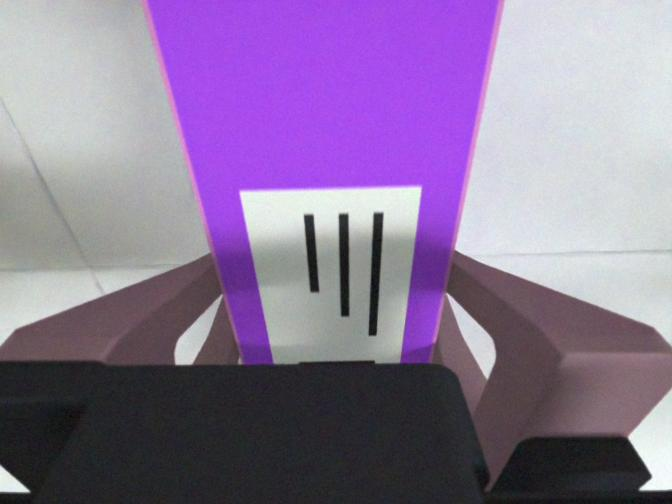

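Request:
move(arm1={"target":[-1.775,0.0,0.86,0,-0.7071,0.7071,0]}, arm7={"target":[-0.480,-0.018,0.86,0,0.7071,0.7071,0]}, arm3={"target":[0.587,0.004,0.86,0,-0.7071,0.7071,0]}, cameras=[])

Request:
move(arm1={"target":[-1.928,-0.25,1.0,0,-0.7071,0.7071,0]}, arm7={"target":[-0.465,0.197,1.0,0,0.7071,0.7071,0]}, arm3={"target":[0.530,-0.203,1.0,0,-0.7071,0.7071,0]}, cameras=[])

Request:
move(arm1={"joints":{"joint1_rad":-1.534,"joint6_rad":0.22}}, arm7={"joints":{"joint1_rad":2.15,"joint6_rad":0.115}}, arm3={"joints":{"joint1_rad":2.112,"joint6_rad":-0.157}}, cameras=[])

Request:
move(arm1={"target":[-2.411,-1.25,0.93,0,0.886,0.464,0]}, arm7={"target":[-0.384,1.30,0.93,0,-0.643,0.766,0]}, arm3={"target":[0.387,-1.302,0.93,0,0.676,0.737,0]}, cameras=["arm1_cam_wrist","arm3_cam_wrist","arm7_cam_wrist","cam_arm1","cam_arm3","cam_arm7"])

Scene clock: 394.53 s.
Joint torques (N m): arm1=[1.79 -21.01 12.29 -0.17 0.09 -0.05] | arm2=[-0.26 -13.39 7.87 0.18 -0.04 -0.2] | arm3=[-1.96 -24.18 13.44 -0.31 -0.23 -0.08] | arm4=[1.2 -10.23 9.72 -0.17 -0.02 0.1] | arm5=[-0.26 3.08 7.38 1.74 -0.07 -0.04] | arm6=[-1.49 -9.7 8.31 -0.18 -0.06 -0.18] | arm7=[0.32 -17.32 13.97 -0.49 0.04 0.17] | arm8=[1.08 -10.75 9.16 -0.53 -0.11 -0.11]
Heat: arm1: hottest joint3_rad 35 °C; arm2: hottest joint3_rad 36 °C; arm3: hottest joint2_rad 35 °C; arm4: hottest joint3_rad 42 °C; arm5: hottest joint3_rad 35 °C; arm6: hottest joint3_rad 35 °C; arm7: hottest joint3_rad 39 °C; arm8: hottest joint2_rad 33 °C.
move: arm1 off_target; arm3 off_target; arm7 off_target
Joint velocities: within noise
arm1.joint_positions: joint1_rad=+1.432 joint2_rad=+2.299 joint3_rad=+2.222 joint4_rad=-1.505 joint5_rad=-0.010 joint6_rad=-0.550 gripper_m=+0.05953
arm1.joint_status: not commanded
arm1.hand: x=-1.7782 y=-0.0101 z=+0.8540 quat_wxyz=(+0.009, +0.703, -0.711, +0.001) (m; scene frame)
arm1.hand_target: x=-1.7753 y=-0.0005 z=+0.8602 quat_wxyz=(-0.001, +0.707, -0.707, +0.000) (m; scene frame)
arm1.hand_status: off_target (0.012 m and 1.3 deg from the pose sent, 0.094 m and 0.9 deg at the start)
arm2, arm4, arm5, arm6, arm8: as last shown
arm3.joint_positions: joint1_rad=-1.188 joint2_rad=+2.090 joint3_rad=+1.798 joint4_rad=-1.351 joint5_rad=-0.001 joint6_rad=-0.240 gripper_m=+0.05875
arm3.joint_status: not commanded
arm3.hand: x=+0.5744 y=-0.0115 z=+0.8263 quat_wxyz=(+0.027, +0.711, -0.703, +0.019) (m; scene frame)
arm3.hand_target: x=+0.5866 y=+0.0023 z=+0.8603 quat_wxyz=(+0.000, +0.707, -0.707, +0.000) (m; scene frame)
arm3.hand_status: off_target (0.039 m and 3.8 deg from the pose sent, 0.100 m and 1.1 deg at the start)
arm7.joint_positions: joint1_rad=-1.029 joint2_rad=+2.095 joint3_rad=+1.729 joint4_rad=-1.246 joint5_rad=-0.004 joint6_rad=-0.094 gripper_m=+0.06081
arm7.joint_status: not commanded
arm7.hand: x=-0.4836 y=+0.0010 z=+0.8394 quat_wxyz=(+0.013, -0.708, -0.706, -0.018) (m; scene frame)
arm7.hand_target: x=-0.4799 y=-0.0169 z=+0.8603 quat_wxyz=(+0.000, -0.707, -0.707, +0.000) (m; scene frame)
arm7.hand_status: off_target (0.028 m and 2.6 deg from the pose sent, 0.095 m and 0.5 deg at the start)
pictures: none
No camera images: "cameras" was empty.

Scene clock: 396.70 s.
Joint torques (N m): arm1=[0.62 -9.82 7.99 -0.17 0.09 -0.08] | arm2=[-0.26 -13.45 7.88 0.18 -0.04 -0.21] | arm3=[-0.97 -14.45 9.37 -0.28 -0.26 0.06] | arm4=[1.26 -10.29 9.72 -0.17 -0.02 0.1] | arm5=[0.09 3.31 7.45 1.72 -0.08 -0.04] | arm6=[-1.38 -9.76 8.32 -0.17 -0.06 -0.18] | arm7=[-0.44 -10.7 8.95 -0.25 0.04 0.08] | arm8=[1.38 -11.05 9.2 -0.5 -0.11 -0.11]
Heat: arm1: hottest joint3_rad 35 °C; arm2: hottest joint3_rad 36 °C; arm3: hottest joint2_rad 35 °C; arm4: hottest joint3_rad 42 °C; arm5: hottest joint3_rad 35 °C; arm6: hottest joint3_rad 35 °C; arm7: hottest joint3_rad 39 °C; arm8: hottest joint2_rad 33 °C.
move: arm1 done; arm3 done; arm7 done
Joint velocities: within noise
arm1.joint_positions: joint1_rad=+1.432 joint2_rad=+1.424 joint3_rad=+1.355 joint4_rad=-1.467 joint5_rad=-0.010 joint6_rad=-0.559 gripper_m=+0.05953
arm1.joint_status: not commanded
arm1.hand: x=-1.9276 y=-0.2449 z=+1.0060 quat_wxyz=(-0.013, +0.706, -0.708, -0.004) (m; scene frame)
arm1.hand_target: x=-1.9280 y=-0.2499 z=+1.0002 quat_wxyz=(+0.000, +0.707, -0.707, +0.000) (m; scene frame)
arm1.hand_status: done (0.008 m and 1.6 deg from the pose sent, 0.318 m and 1.3 deg at the start)
arm2, arm4, arm5, arm6, arm8: as last shown
arm3.joint_positions: joint1_rad=-1.188 joint2_rad=+1.459 joint3_rad=+1.381 joint4_rad=-1.505 joint5_rad=-0.001 joint6_rad=-0.240 gripper_m=+0.05875
arm3.joint_status: not commanded
arm3.hand: x=+0.5301 y=-0.1994 z=+0.9933 quat_wxyz=(+0.001, +0.711, -0.703, +0.003) (m; scene frame)
arm3.hand_target: x=+0.5300 y=-0.2030 z=+0.9999 quat_wxyz=(+0.000, +0.707, -0.707, +0.000) (m; scene frame)
arm3.hand_status: done (0.008 m and 0.8 deg from the pose sent, 0.262 m and 3.8 deg at the start)
arm7.joint_positions: joint1_rad=-1.029 joint2_rad=+1.453 joint3_rad=+1.283 joint4_rad=-1.382 joint5_rad=-0.004 joint6_rad=-0.094 gripper_m=+0.06081
arm7.joint_status: not commanded
arm7.hand: x=-0.4649 y=+0.1905 z=+1.0019 quat_wxyz=(-0.006, -0.708, -0.706, +0.005) (m; scene frame)
arm7.hand_target: x=-0.4650 y=+0.1969 z=+1.0001 quat_wxyz=(+0.000, -0.707, -0.707, +0.000) (m; scene frame)
arm7.hand_status: done (0.007 m and 0.9 deg from the pose sent, 0.254 m and 2.6 deg at the start)
pictures: none
No camera images: "cameras" was empty.

Scene clock: 399.23 s.
Joint torques (N m): arm1=[0.91 -10.75 7.99 -0.1 0.09 0.05] | arm2=[-0.32 -13.39 7.88 0.18 -0.05 -0.21] | arm3=[0.09 -15.68 9.31 -0.28 -0.16 0.12] | arm4=[1.2 -10.23 9.72 -0.17 -0.02 0.1] | arm5=[-0.44 2.67 7.46 1.81 -0.11 -0.05] | arm6=[-1.49 -9.64 8.32 -0.17 -0.06 -0.18] | arm7=[0.03 -11.16 8.99 -0.27 -0.02 0.19] | arm8=[1.03 -11.05 9.21 -0.51 -0.13 -0.1]
Heat: arm1: hottest joint3_rad 35 °C; arm2: hottest joint3_rad 36 °C; arm3: hottest joint2_rad 35 °C; arm4: hottest joint3_rad 42 °C; arm5: hottest joint3_rad 35 °C; arm6: hottest joint3_rad 35 °C; arm7: hottest joint3_rad 39 °C; arm8: hottest joint2_rad 33 °C.
move: arm1 done; arm3 done; arm7 done
Joint velocities: within noise
arm1.joint_positions: joint1_rad=-1.527 joint2_rad=+1.439 joint3_rad=+1.355 joint4_rad=-1.468 joint5_rad=-0.009 joint6_rad=+0.213 gripper_m=+0.05942
arm1.joint_status: all done
arm1.hand: x=-2.3088 y=-0.9985 z=+1.0065 quat_wxyz=(-0.015, -0.883, -0.470, +0.006) (m; scene frame)
arm1.hand_target: x=-2.3092 y=-0.9918 z=+1.0065 quat_wxyz=(-0.011, -0.886, -0.464, +0.001) (m; scene frame)
arm1.hand_status: not commanded
arm2, arm4, arm5, arm6, arm8: as last shown
arm3.joint_positions: joint1_rad=+2.104 joint2_rad=+1.471 joint3_rad=+1.381 joint4_rad=-1.505 joint5_rad=-0.003 joint6_rad=-0.172 gripper_m=+0.05883
arm3.joint_status: all done
arm3.hand: x=+0.4014 y=-1.0379 z=+0.9828 quat_wxyz=(-0.006, +0.673, +0.740, +0.015) (m; scene frame)
arm3.hand_target: x=+0.4050 y=-1.0335 z=+0.9944 quat_wxyz=(+0.000, +0.675, +0.737, +0.008) (m; scene frame)
arm3.hand_status: not commanded
arm7.joint_positions: joint1_rad=+2.147 joint2_rad=+1.462 joint3_rad=+1.283 joint4_rad=-1.382 joint5_rad=-0.002 joint6_rad=+0.108 gripper_m=+0.06067
arm7.joint_status: all done
arm7.hand: x=-0.3966 y=+1.0399 z=+1.0007 quat_wxyz=(-0.003, +0.644, -0.765, -0.006) (m; scene frame)
arm7.hand_target: x=-0.3979 y=+1.0330 z=+1.0022 quat_wxyz=(-0.001, +0.642, -0.766, -0.002) (m; scene frame)
arm7.hand_status: not commanded
pictures: none
No camera images: "cameras" was empty.

Scene clock: 401.57 s.
Joint torques (N m): arm1=[1.79 -19.55 12.67 -0.18 0.21 0.11] | arm2=[-0.26 -13.39 7.87 0.18 -0.05 -0.21] | arm3=[0.32 -23.88 14.56 -0.46 0.02 0.12] | arm4=[1.2 -10.23 9.72 -0.16 -0.02 0.1] | arm5=[-0.85 3.02 7.5 1.87 -0.04 -0.05] | arm6=[-1.44 -9.7 8.34 -0.16 -0.06 -0.18] | arm7=[0.15 -17.49 15.64 -0.38 0.05 0.19] | arm8=[1.14 -10.81 9.22 -0.5 -0.12 -0.1]
Heat: arm1: hottest joint3_rad 35 °C; arm2: hottest joint3_rad 36 °C; arm3: hottest joint2_rad 35 °C; arm4: hottest joint3_rad 42 °C; arm5: hottest joint3_rad 35 °C; arm6: hottest joint3_rad 35 °C; arm7: hottest joint3_rad 39 °C; arm8: hottest joint2_rad 33 °C.
move: arm1 off_target; arm3 off_target; arm7 off_target
Joint velocities: within noise
arm1.joint_positions: joint1_rad=-1.527 joint2_rad=+2.238 joint3_rad=+2.274 joint4_rad=-1.632 joint5_rad=+0.004 joint6_rad=+0.218 gripper_m=+0.05941
arm1.joint_status: not commanded
arm1.hand: x=-2.4071 y=-1.2402 z=+0.9255 quat_wxyz=(+0.004, -0.884, -0.467, -0.007) (m; scene frame)
arm1.hand_target: x=-2.4107 y=-1.2495 z=+0.9301 quat_wxyz=(-0.001, -0.886, -0.464, +0.001) (m; scene frame)
arm1.hand_status: off_target (0.011 m and 1.1 deg from the pose sent, 0.282 m and 2.0 deg at the start)
arm2, arm4, arm5, arm6, arm8: as last shown
arm3.joint_positions: joint1_rad=+2.104 joint2_rad=+2.222 joint3_rad=+2.279 joint4_rad=-1.658 joint5_rad=+0.001 joint6_rad=-0.170 gripper_m=+0.05883
arm3.joint_status: not commanded
arm3.hand: x=+0.3816 y=-1.2898 z=+0.9136 quat_wxyz=(-0.010, +0.673, +0.739, +0.016) (m; scene frame)
arm3.hand_target: x=+0.3871 y=-1.3009 z=+0.9299 quat_wxyz=(+0.001, +0.676, +0.737, -0.001) (m; scene frame)
arm3.hand_status: off_target (0.021 m and 2.2 deg from the pose sent, 0.270 m and 1.9 deg at the start)
arm7.joint_positions: joint1_rad=+2.147 joint2_rad=+2.199 joint3_rad=+2.108 joint4_rad=-1.517 joint5_rad=-0.002 joint6_rad=+0.109 gripper_m=+0.06067
arm7.joint_status: not commanded
arm7.hand: x=-0.3812 y=+1.2836 z=+0.9173 quat_wxyz=(+0.013, +0.644, -0.765, +0.012) (m; scene frame)
arm7.hand_target: x=-0.3841 y=+1.2988 z=+0.9302 quat_wxyz=(+0.000, +0.643, -0.766, -0.001) (m; scene frame)
arm7.hand_status: off_target (0.021 m and 2.0 deg from the pose sent, 0.270 m and 0.8 deg at the start)
pictures: arm1_cam_wrist, arm3_cam_wrist, arm7_cam_wrist, cam_arm1, cam_arm3, cam_arm7
camera_calibration:
arm1_cam_wrist: T_world_to_cam=[[-0.817282, 0.576224, -0.00386818, -1.24803], [0.464081, 0.662174, 0.588349, 1.39848], [0.341582, 0.479052, -0.808598, 2.29131], [0, 0, 0, 1]] pos_world=[-2.45167, -1.30455, 1.02513]
arm3_cam_wrist: T_world_to_cam=[[-0.996129, -0.0878939, -0.000834024, 0.266347], [-0.070074, 0.788371, 0.611197, 0.491014], [-0.0530629, 0.608889, -0.791478, 1.65264], [0, 0, 0, 1]] pos_world=[0.387417, -1.36997, 1.00814]
arm7_cam_wrist: T_world_to_cam=[[0.987691, -0.155769, 0.0142537, 0.56019], [-0.133181, -0.789658, 0.598919, 0.419873], [-0.0820376, -0.593445, -0.800683, 1.58629], [0, 0, 0, 1]] pos_world=[-0.36724, 1.36019, 1.01066]

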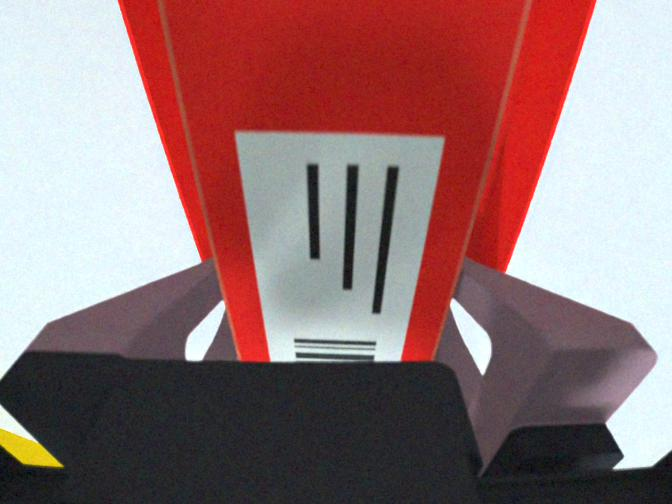

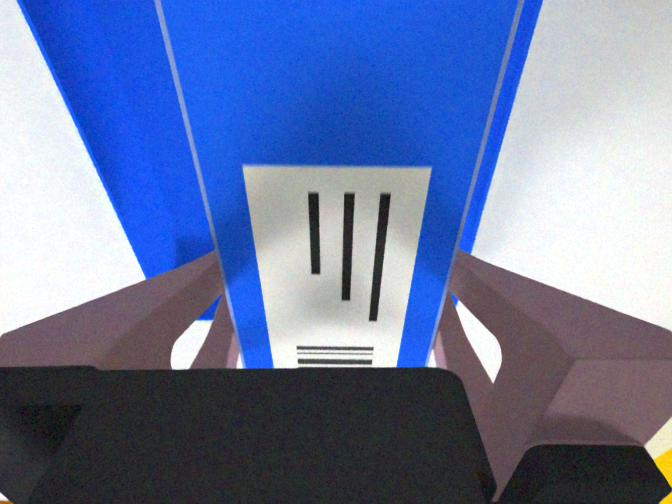

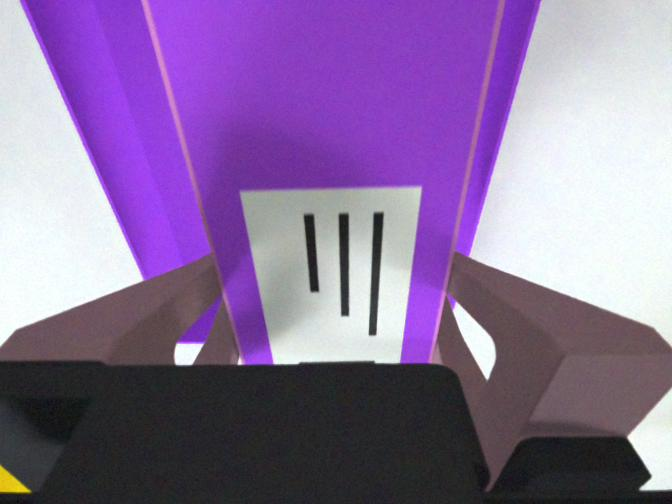

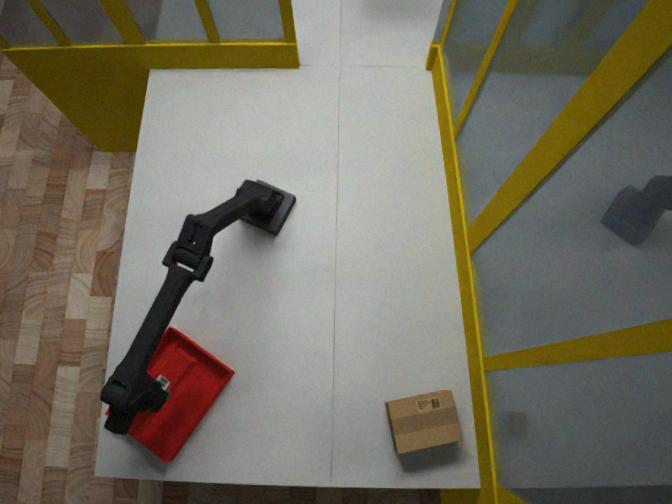

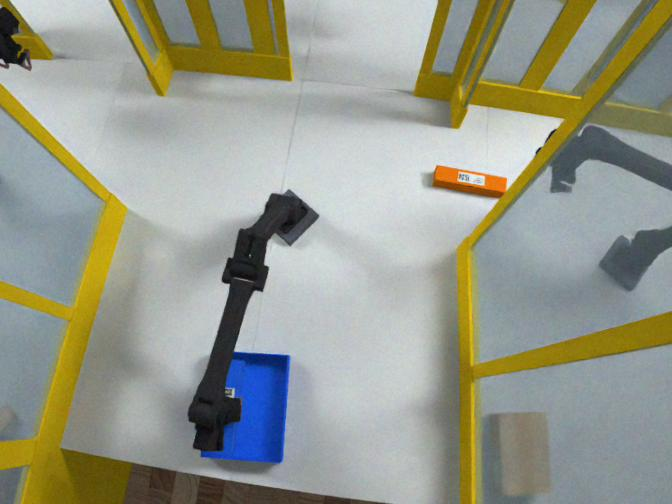

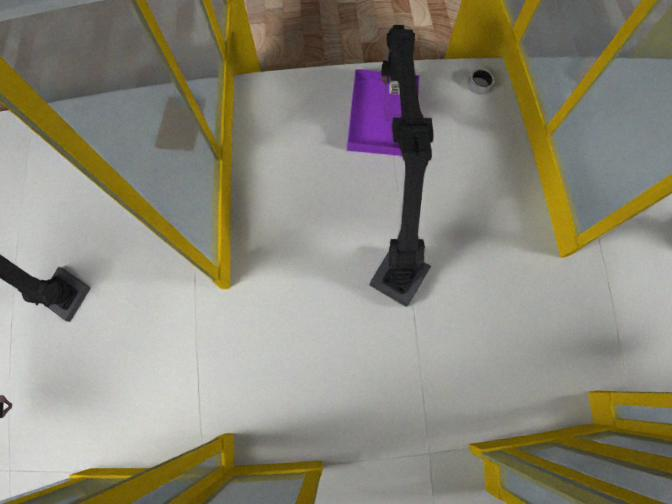

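Request:
move(arm1={"target":[-2.429,-1.245,0.825,0,0.886,0.464,0],"speed":0.15}, arm7={"target":[-0.412,1.264,0.825,0,-0.643,0.766,0],"speed":0.15}, arm3={"target":[0.415,-1.293,0.83,0,0.676,0.737,0],"speed":0.15}, cameras=["arm1_cam_wrist","arm3_cam_wrist","arm7_cam_wrist"])

Scene clock: 452.87 s.
Joint torques (N m): arm1=[0.26 -20.48 8.31 0.76 0.18 -0.07] | arm2=[-0.26 -13.39 7.87 0.17 -0.04 -0.2] | arm3=[0.5 -25.17 9.17 0.59 0.02 0.12] | arm4=[1.2 -10.23 9.72 -0.17 -0.02 0.1] | arm5=[-0.44 3.02 7.42 1.81 -0.07 -0.01] | arm6=[-1.44 -9.7 8.34 -0.17 -0.05 -0.18] | arm7=[0.21 -19.49 8.34 0.57 0.04 0.21] | arm8=[1.08 -10.81 9.22 -0.44 -0.11 -0.11]
Heat: arm1: hottest joint3_rad 38 °C; arm2: hottest joint3_rad 36 °C; arm3: hottest joint2_rad 33 °C; arm4: hottest joint3_rad 42 °C; arm5: hottest joint3_rad 36 °C; arm6: hottest joint3_rad 35 °C; arm7: hottest joint3_rad 51 °C; arm8: hottest joint2_rad 32 °C.
move: arm1 off_target; arm3 off_target; arm7 done
Joint velocities: within noise
arm1.joint_positions: joint1_rad=-1.544 joint2_rad=+2.278 joint3_rad=+2.112 joint4_rad=-1.407 joint5_rad=+0.004 joint6_rad=+0.207 gripper_m=+0.05941
arm1.joint_status: not commanded
arm1.hand: x=-2.4220 y=-1.2466 z=+0.8373 quat_wxyz=(-0.003, -0.886, -0.465, +0.002) (m; scene frame)
arm1.hand_target: x=-2.4288 y=-1.2448 z=+0.8251 quat_wxyz=(+0.000, -0.886, -0.464, +0.000) (m; scene frame)
arm1.hand_status: off_target (0.014 m and 0.4 deg from the pose sent, 0.103 m and 1.1 deg at the start)
arm2.joint_positions: joint1_rad=-1.461 joint2_rad=+1.468 joint3_rad=+1.302 joint4_rad=-1.388 joint5_rad=+0.000 joint6_rad=-0.543 gripper_m=+0.09292
arm2.joint_status: not commanded
arm2.hand: x=-0.6278 y=-0.2560 z=+1.0031 quat_wxyz=(-0.009, +0.704, -0.710, -0.002) (m; scene frame)
arm2.hand_target: x=-0.6270 y=-0.2600 z=+1.0001 quat_wxyz=(+0.000, +0.707, -0.707, +0.000) (m; scene frame)
arm2.hand_status: not commanded
arm3.joint_positions: joint1_rad=+2.142 joint2_rad=+2.222 joint3_rad=+2.041 joint4_rad=-1.408 joint5_rad=+0.001 joint6_rad=-0.130 gripper_m=+0.05883
arm3.joint_status: not commanded
arm3.hand: x=+0.4077 y=-1.2882 z=+0.8232 quat_wxyz=(-0.006, +0.674, +0.739, +0.011) (m; scene frame)
arm3.hand_target: x=+0.4150 y=-1.2929 z=+0.8299 quat_wxyz=(+0.000, +0.676, +0.737, +0.000) (m; scene frame)
arm3.hand_status: off_target (0.011 m and 1.5 deg from the pose sent, 0.090 m and 2.2 deg at the start)
arm4.joint_positions: joint1_rad=+1.857 joint2_rad=+1.476 joint3_rad=+1.419 joint4_rad=-1.503 joint5_rad=+0.011 joint6_rad=-0.327 gripper_m=+0.09290
arm4.joint_status: not commanded
arm4.hand: x=+1.2775 y=-0.4641 z=+1.0034 quat_wxyz=(-0.002, +1.000, -0.003, -0.009) (m; scene frame)
arm4.hand_target: x=+1.2800 y=-0.4699 z=+1.0001 quat_wxyz=(+0.000, +1.000, +0.000, +0.000) (m; scene frame)
arm4.hand_status: not commanded
arm5: as last shown
arm6.joint_positions: joint1_rad=-1.373 joint2_rad=+1.465 joint3_rad=+1.222 joint4_rad=-1.334 joint5_rad=+0.001 joint6_rad=-0.422 gripper_m=+0.09288
arm6.joint_status: not commanded
arm6.hand: x=+0.6792 y=+0.2463 z=+0.9939 quat_wxyz=(+0.002, -0.706, -0.708, -0.002) (m; scene frame)
arm6.hand_target: x=+0.6761 y=+0.2500 z=+0.9998 quat_wxyz=(+0.000, -0.707, -0.707, +0.000) (m; scene frame)
arm6.hand_status: not commanded
arm7.joint_positions: joint1_rad=+2.187 joint2_rad=+2.194 joint3_rad=+1.825 joint4_rad=-1.227 joint5_rad=-0.002 joint6_rad=+0.149 gripper_m=+0.06067
arm7.joint_status: not commanded
arm7.hand: x=-0.4086 y=+1.2627 z=+0.8158 quat_wxyz=(+0.008, +0.644, -0.765, +0.008) (m; scene frame)
arm7.hand_target: x=-0.4120 y=+1.2640 z=+0.8250 quat_wxyz=(+0.000, +0.643, -0.766, +0.000) (m; scene frame)
arm7.hand_status: done (0.010 m and 1.3 deg from the pose sent, 0.099 m and 2.0 deg at the start)
arm8.joint_positions: joint1_rad=+0.423 joint2_rad=+1.418 joint3_rad=+1.354 joint4_rad=-1.491 joint5_rad=+0.001 joint6_rad=-0.183 gripper_m=+0.09292
arm8.joint_status: not commanded
arm8.hand: x=-1.7374 y=+0.2462 z=+1.0029 quat_wxyz=(-0.005, -0.707, -0.707, +0.007) (m; scene frame)
arm8.hand_target: x=-1.7400 y=+0.2500 z=+1.0000 quat_wxyz=(+0.000, -0.707, -0.707, +0.000) (m; scene frame)
arm8.hand_status: not commanded
pictures: arm1_cam_wrist, arm3_cam_wrist, arm7_cam_wrist
camera_calibration:
arm1_cam_wrist: T_world_to_cam=[[-0.813732, 0.581174, -0.0087394, -1.23804], [0.473794, 0.671943, 0.56922, 1.51327], [0.336689, 0.459052, -0.822138, 2.20272], [0, 0, 0, 1]] pos_world=[-2.46604, -1.30847, 0.938737]
arm3_cam_wrist: T_world_to_cam=[[-0.996271, -0.0862447, 0.00239248, 0.291963], [-0.0674719, 0.796096, 0.601397, 0.563771], [-0.053772, 0.598993, -0.798947, 1.5752], [0, 0, 0, 1]] pos_world=[0.413615, -1.36717, 0.918753]
arm7_cam_wrist: T_world_to_cam=[[0.987795, -0.155127, 0.0140473, 0.584892], [-0.133567, -0.797194, 0.588763, 0.478051], [-0.0801345, -0.583453, -0.808184, 1.48458], [0, 0, 0, 1]] pos_world=[-0.394936, 1.33802, 0.91014]

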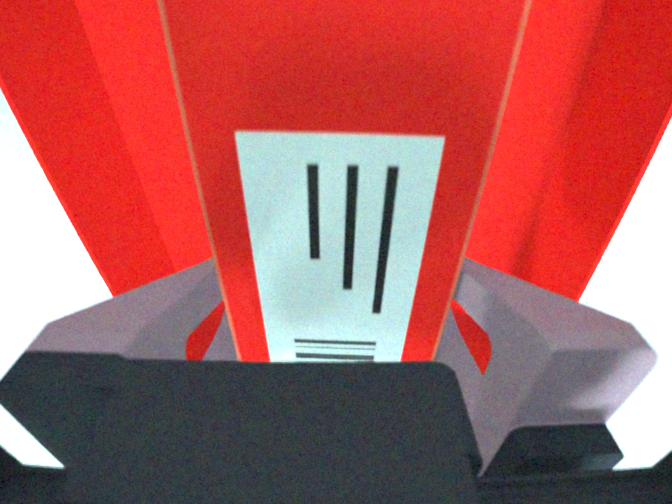

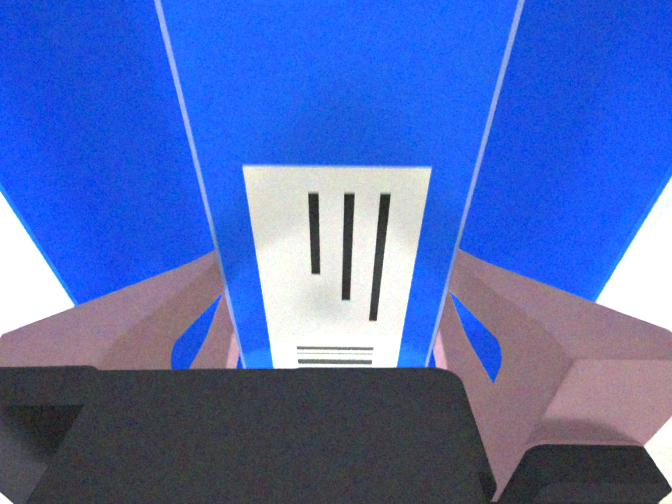

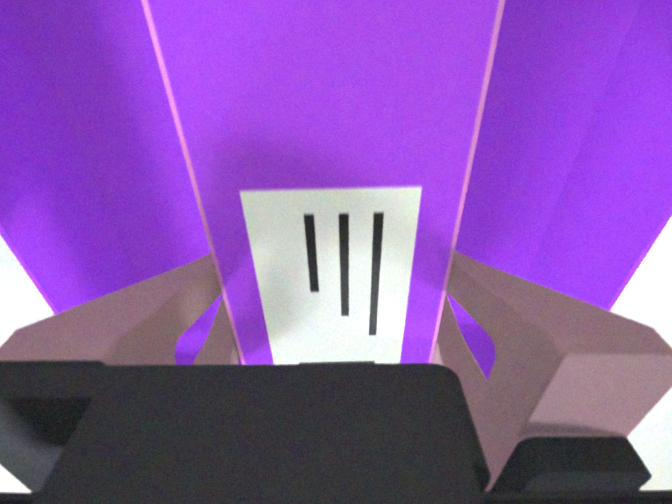

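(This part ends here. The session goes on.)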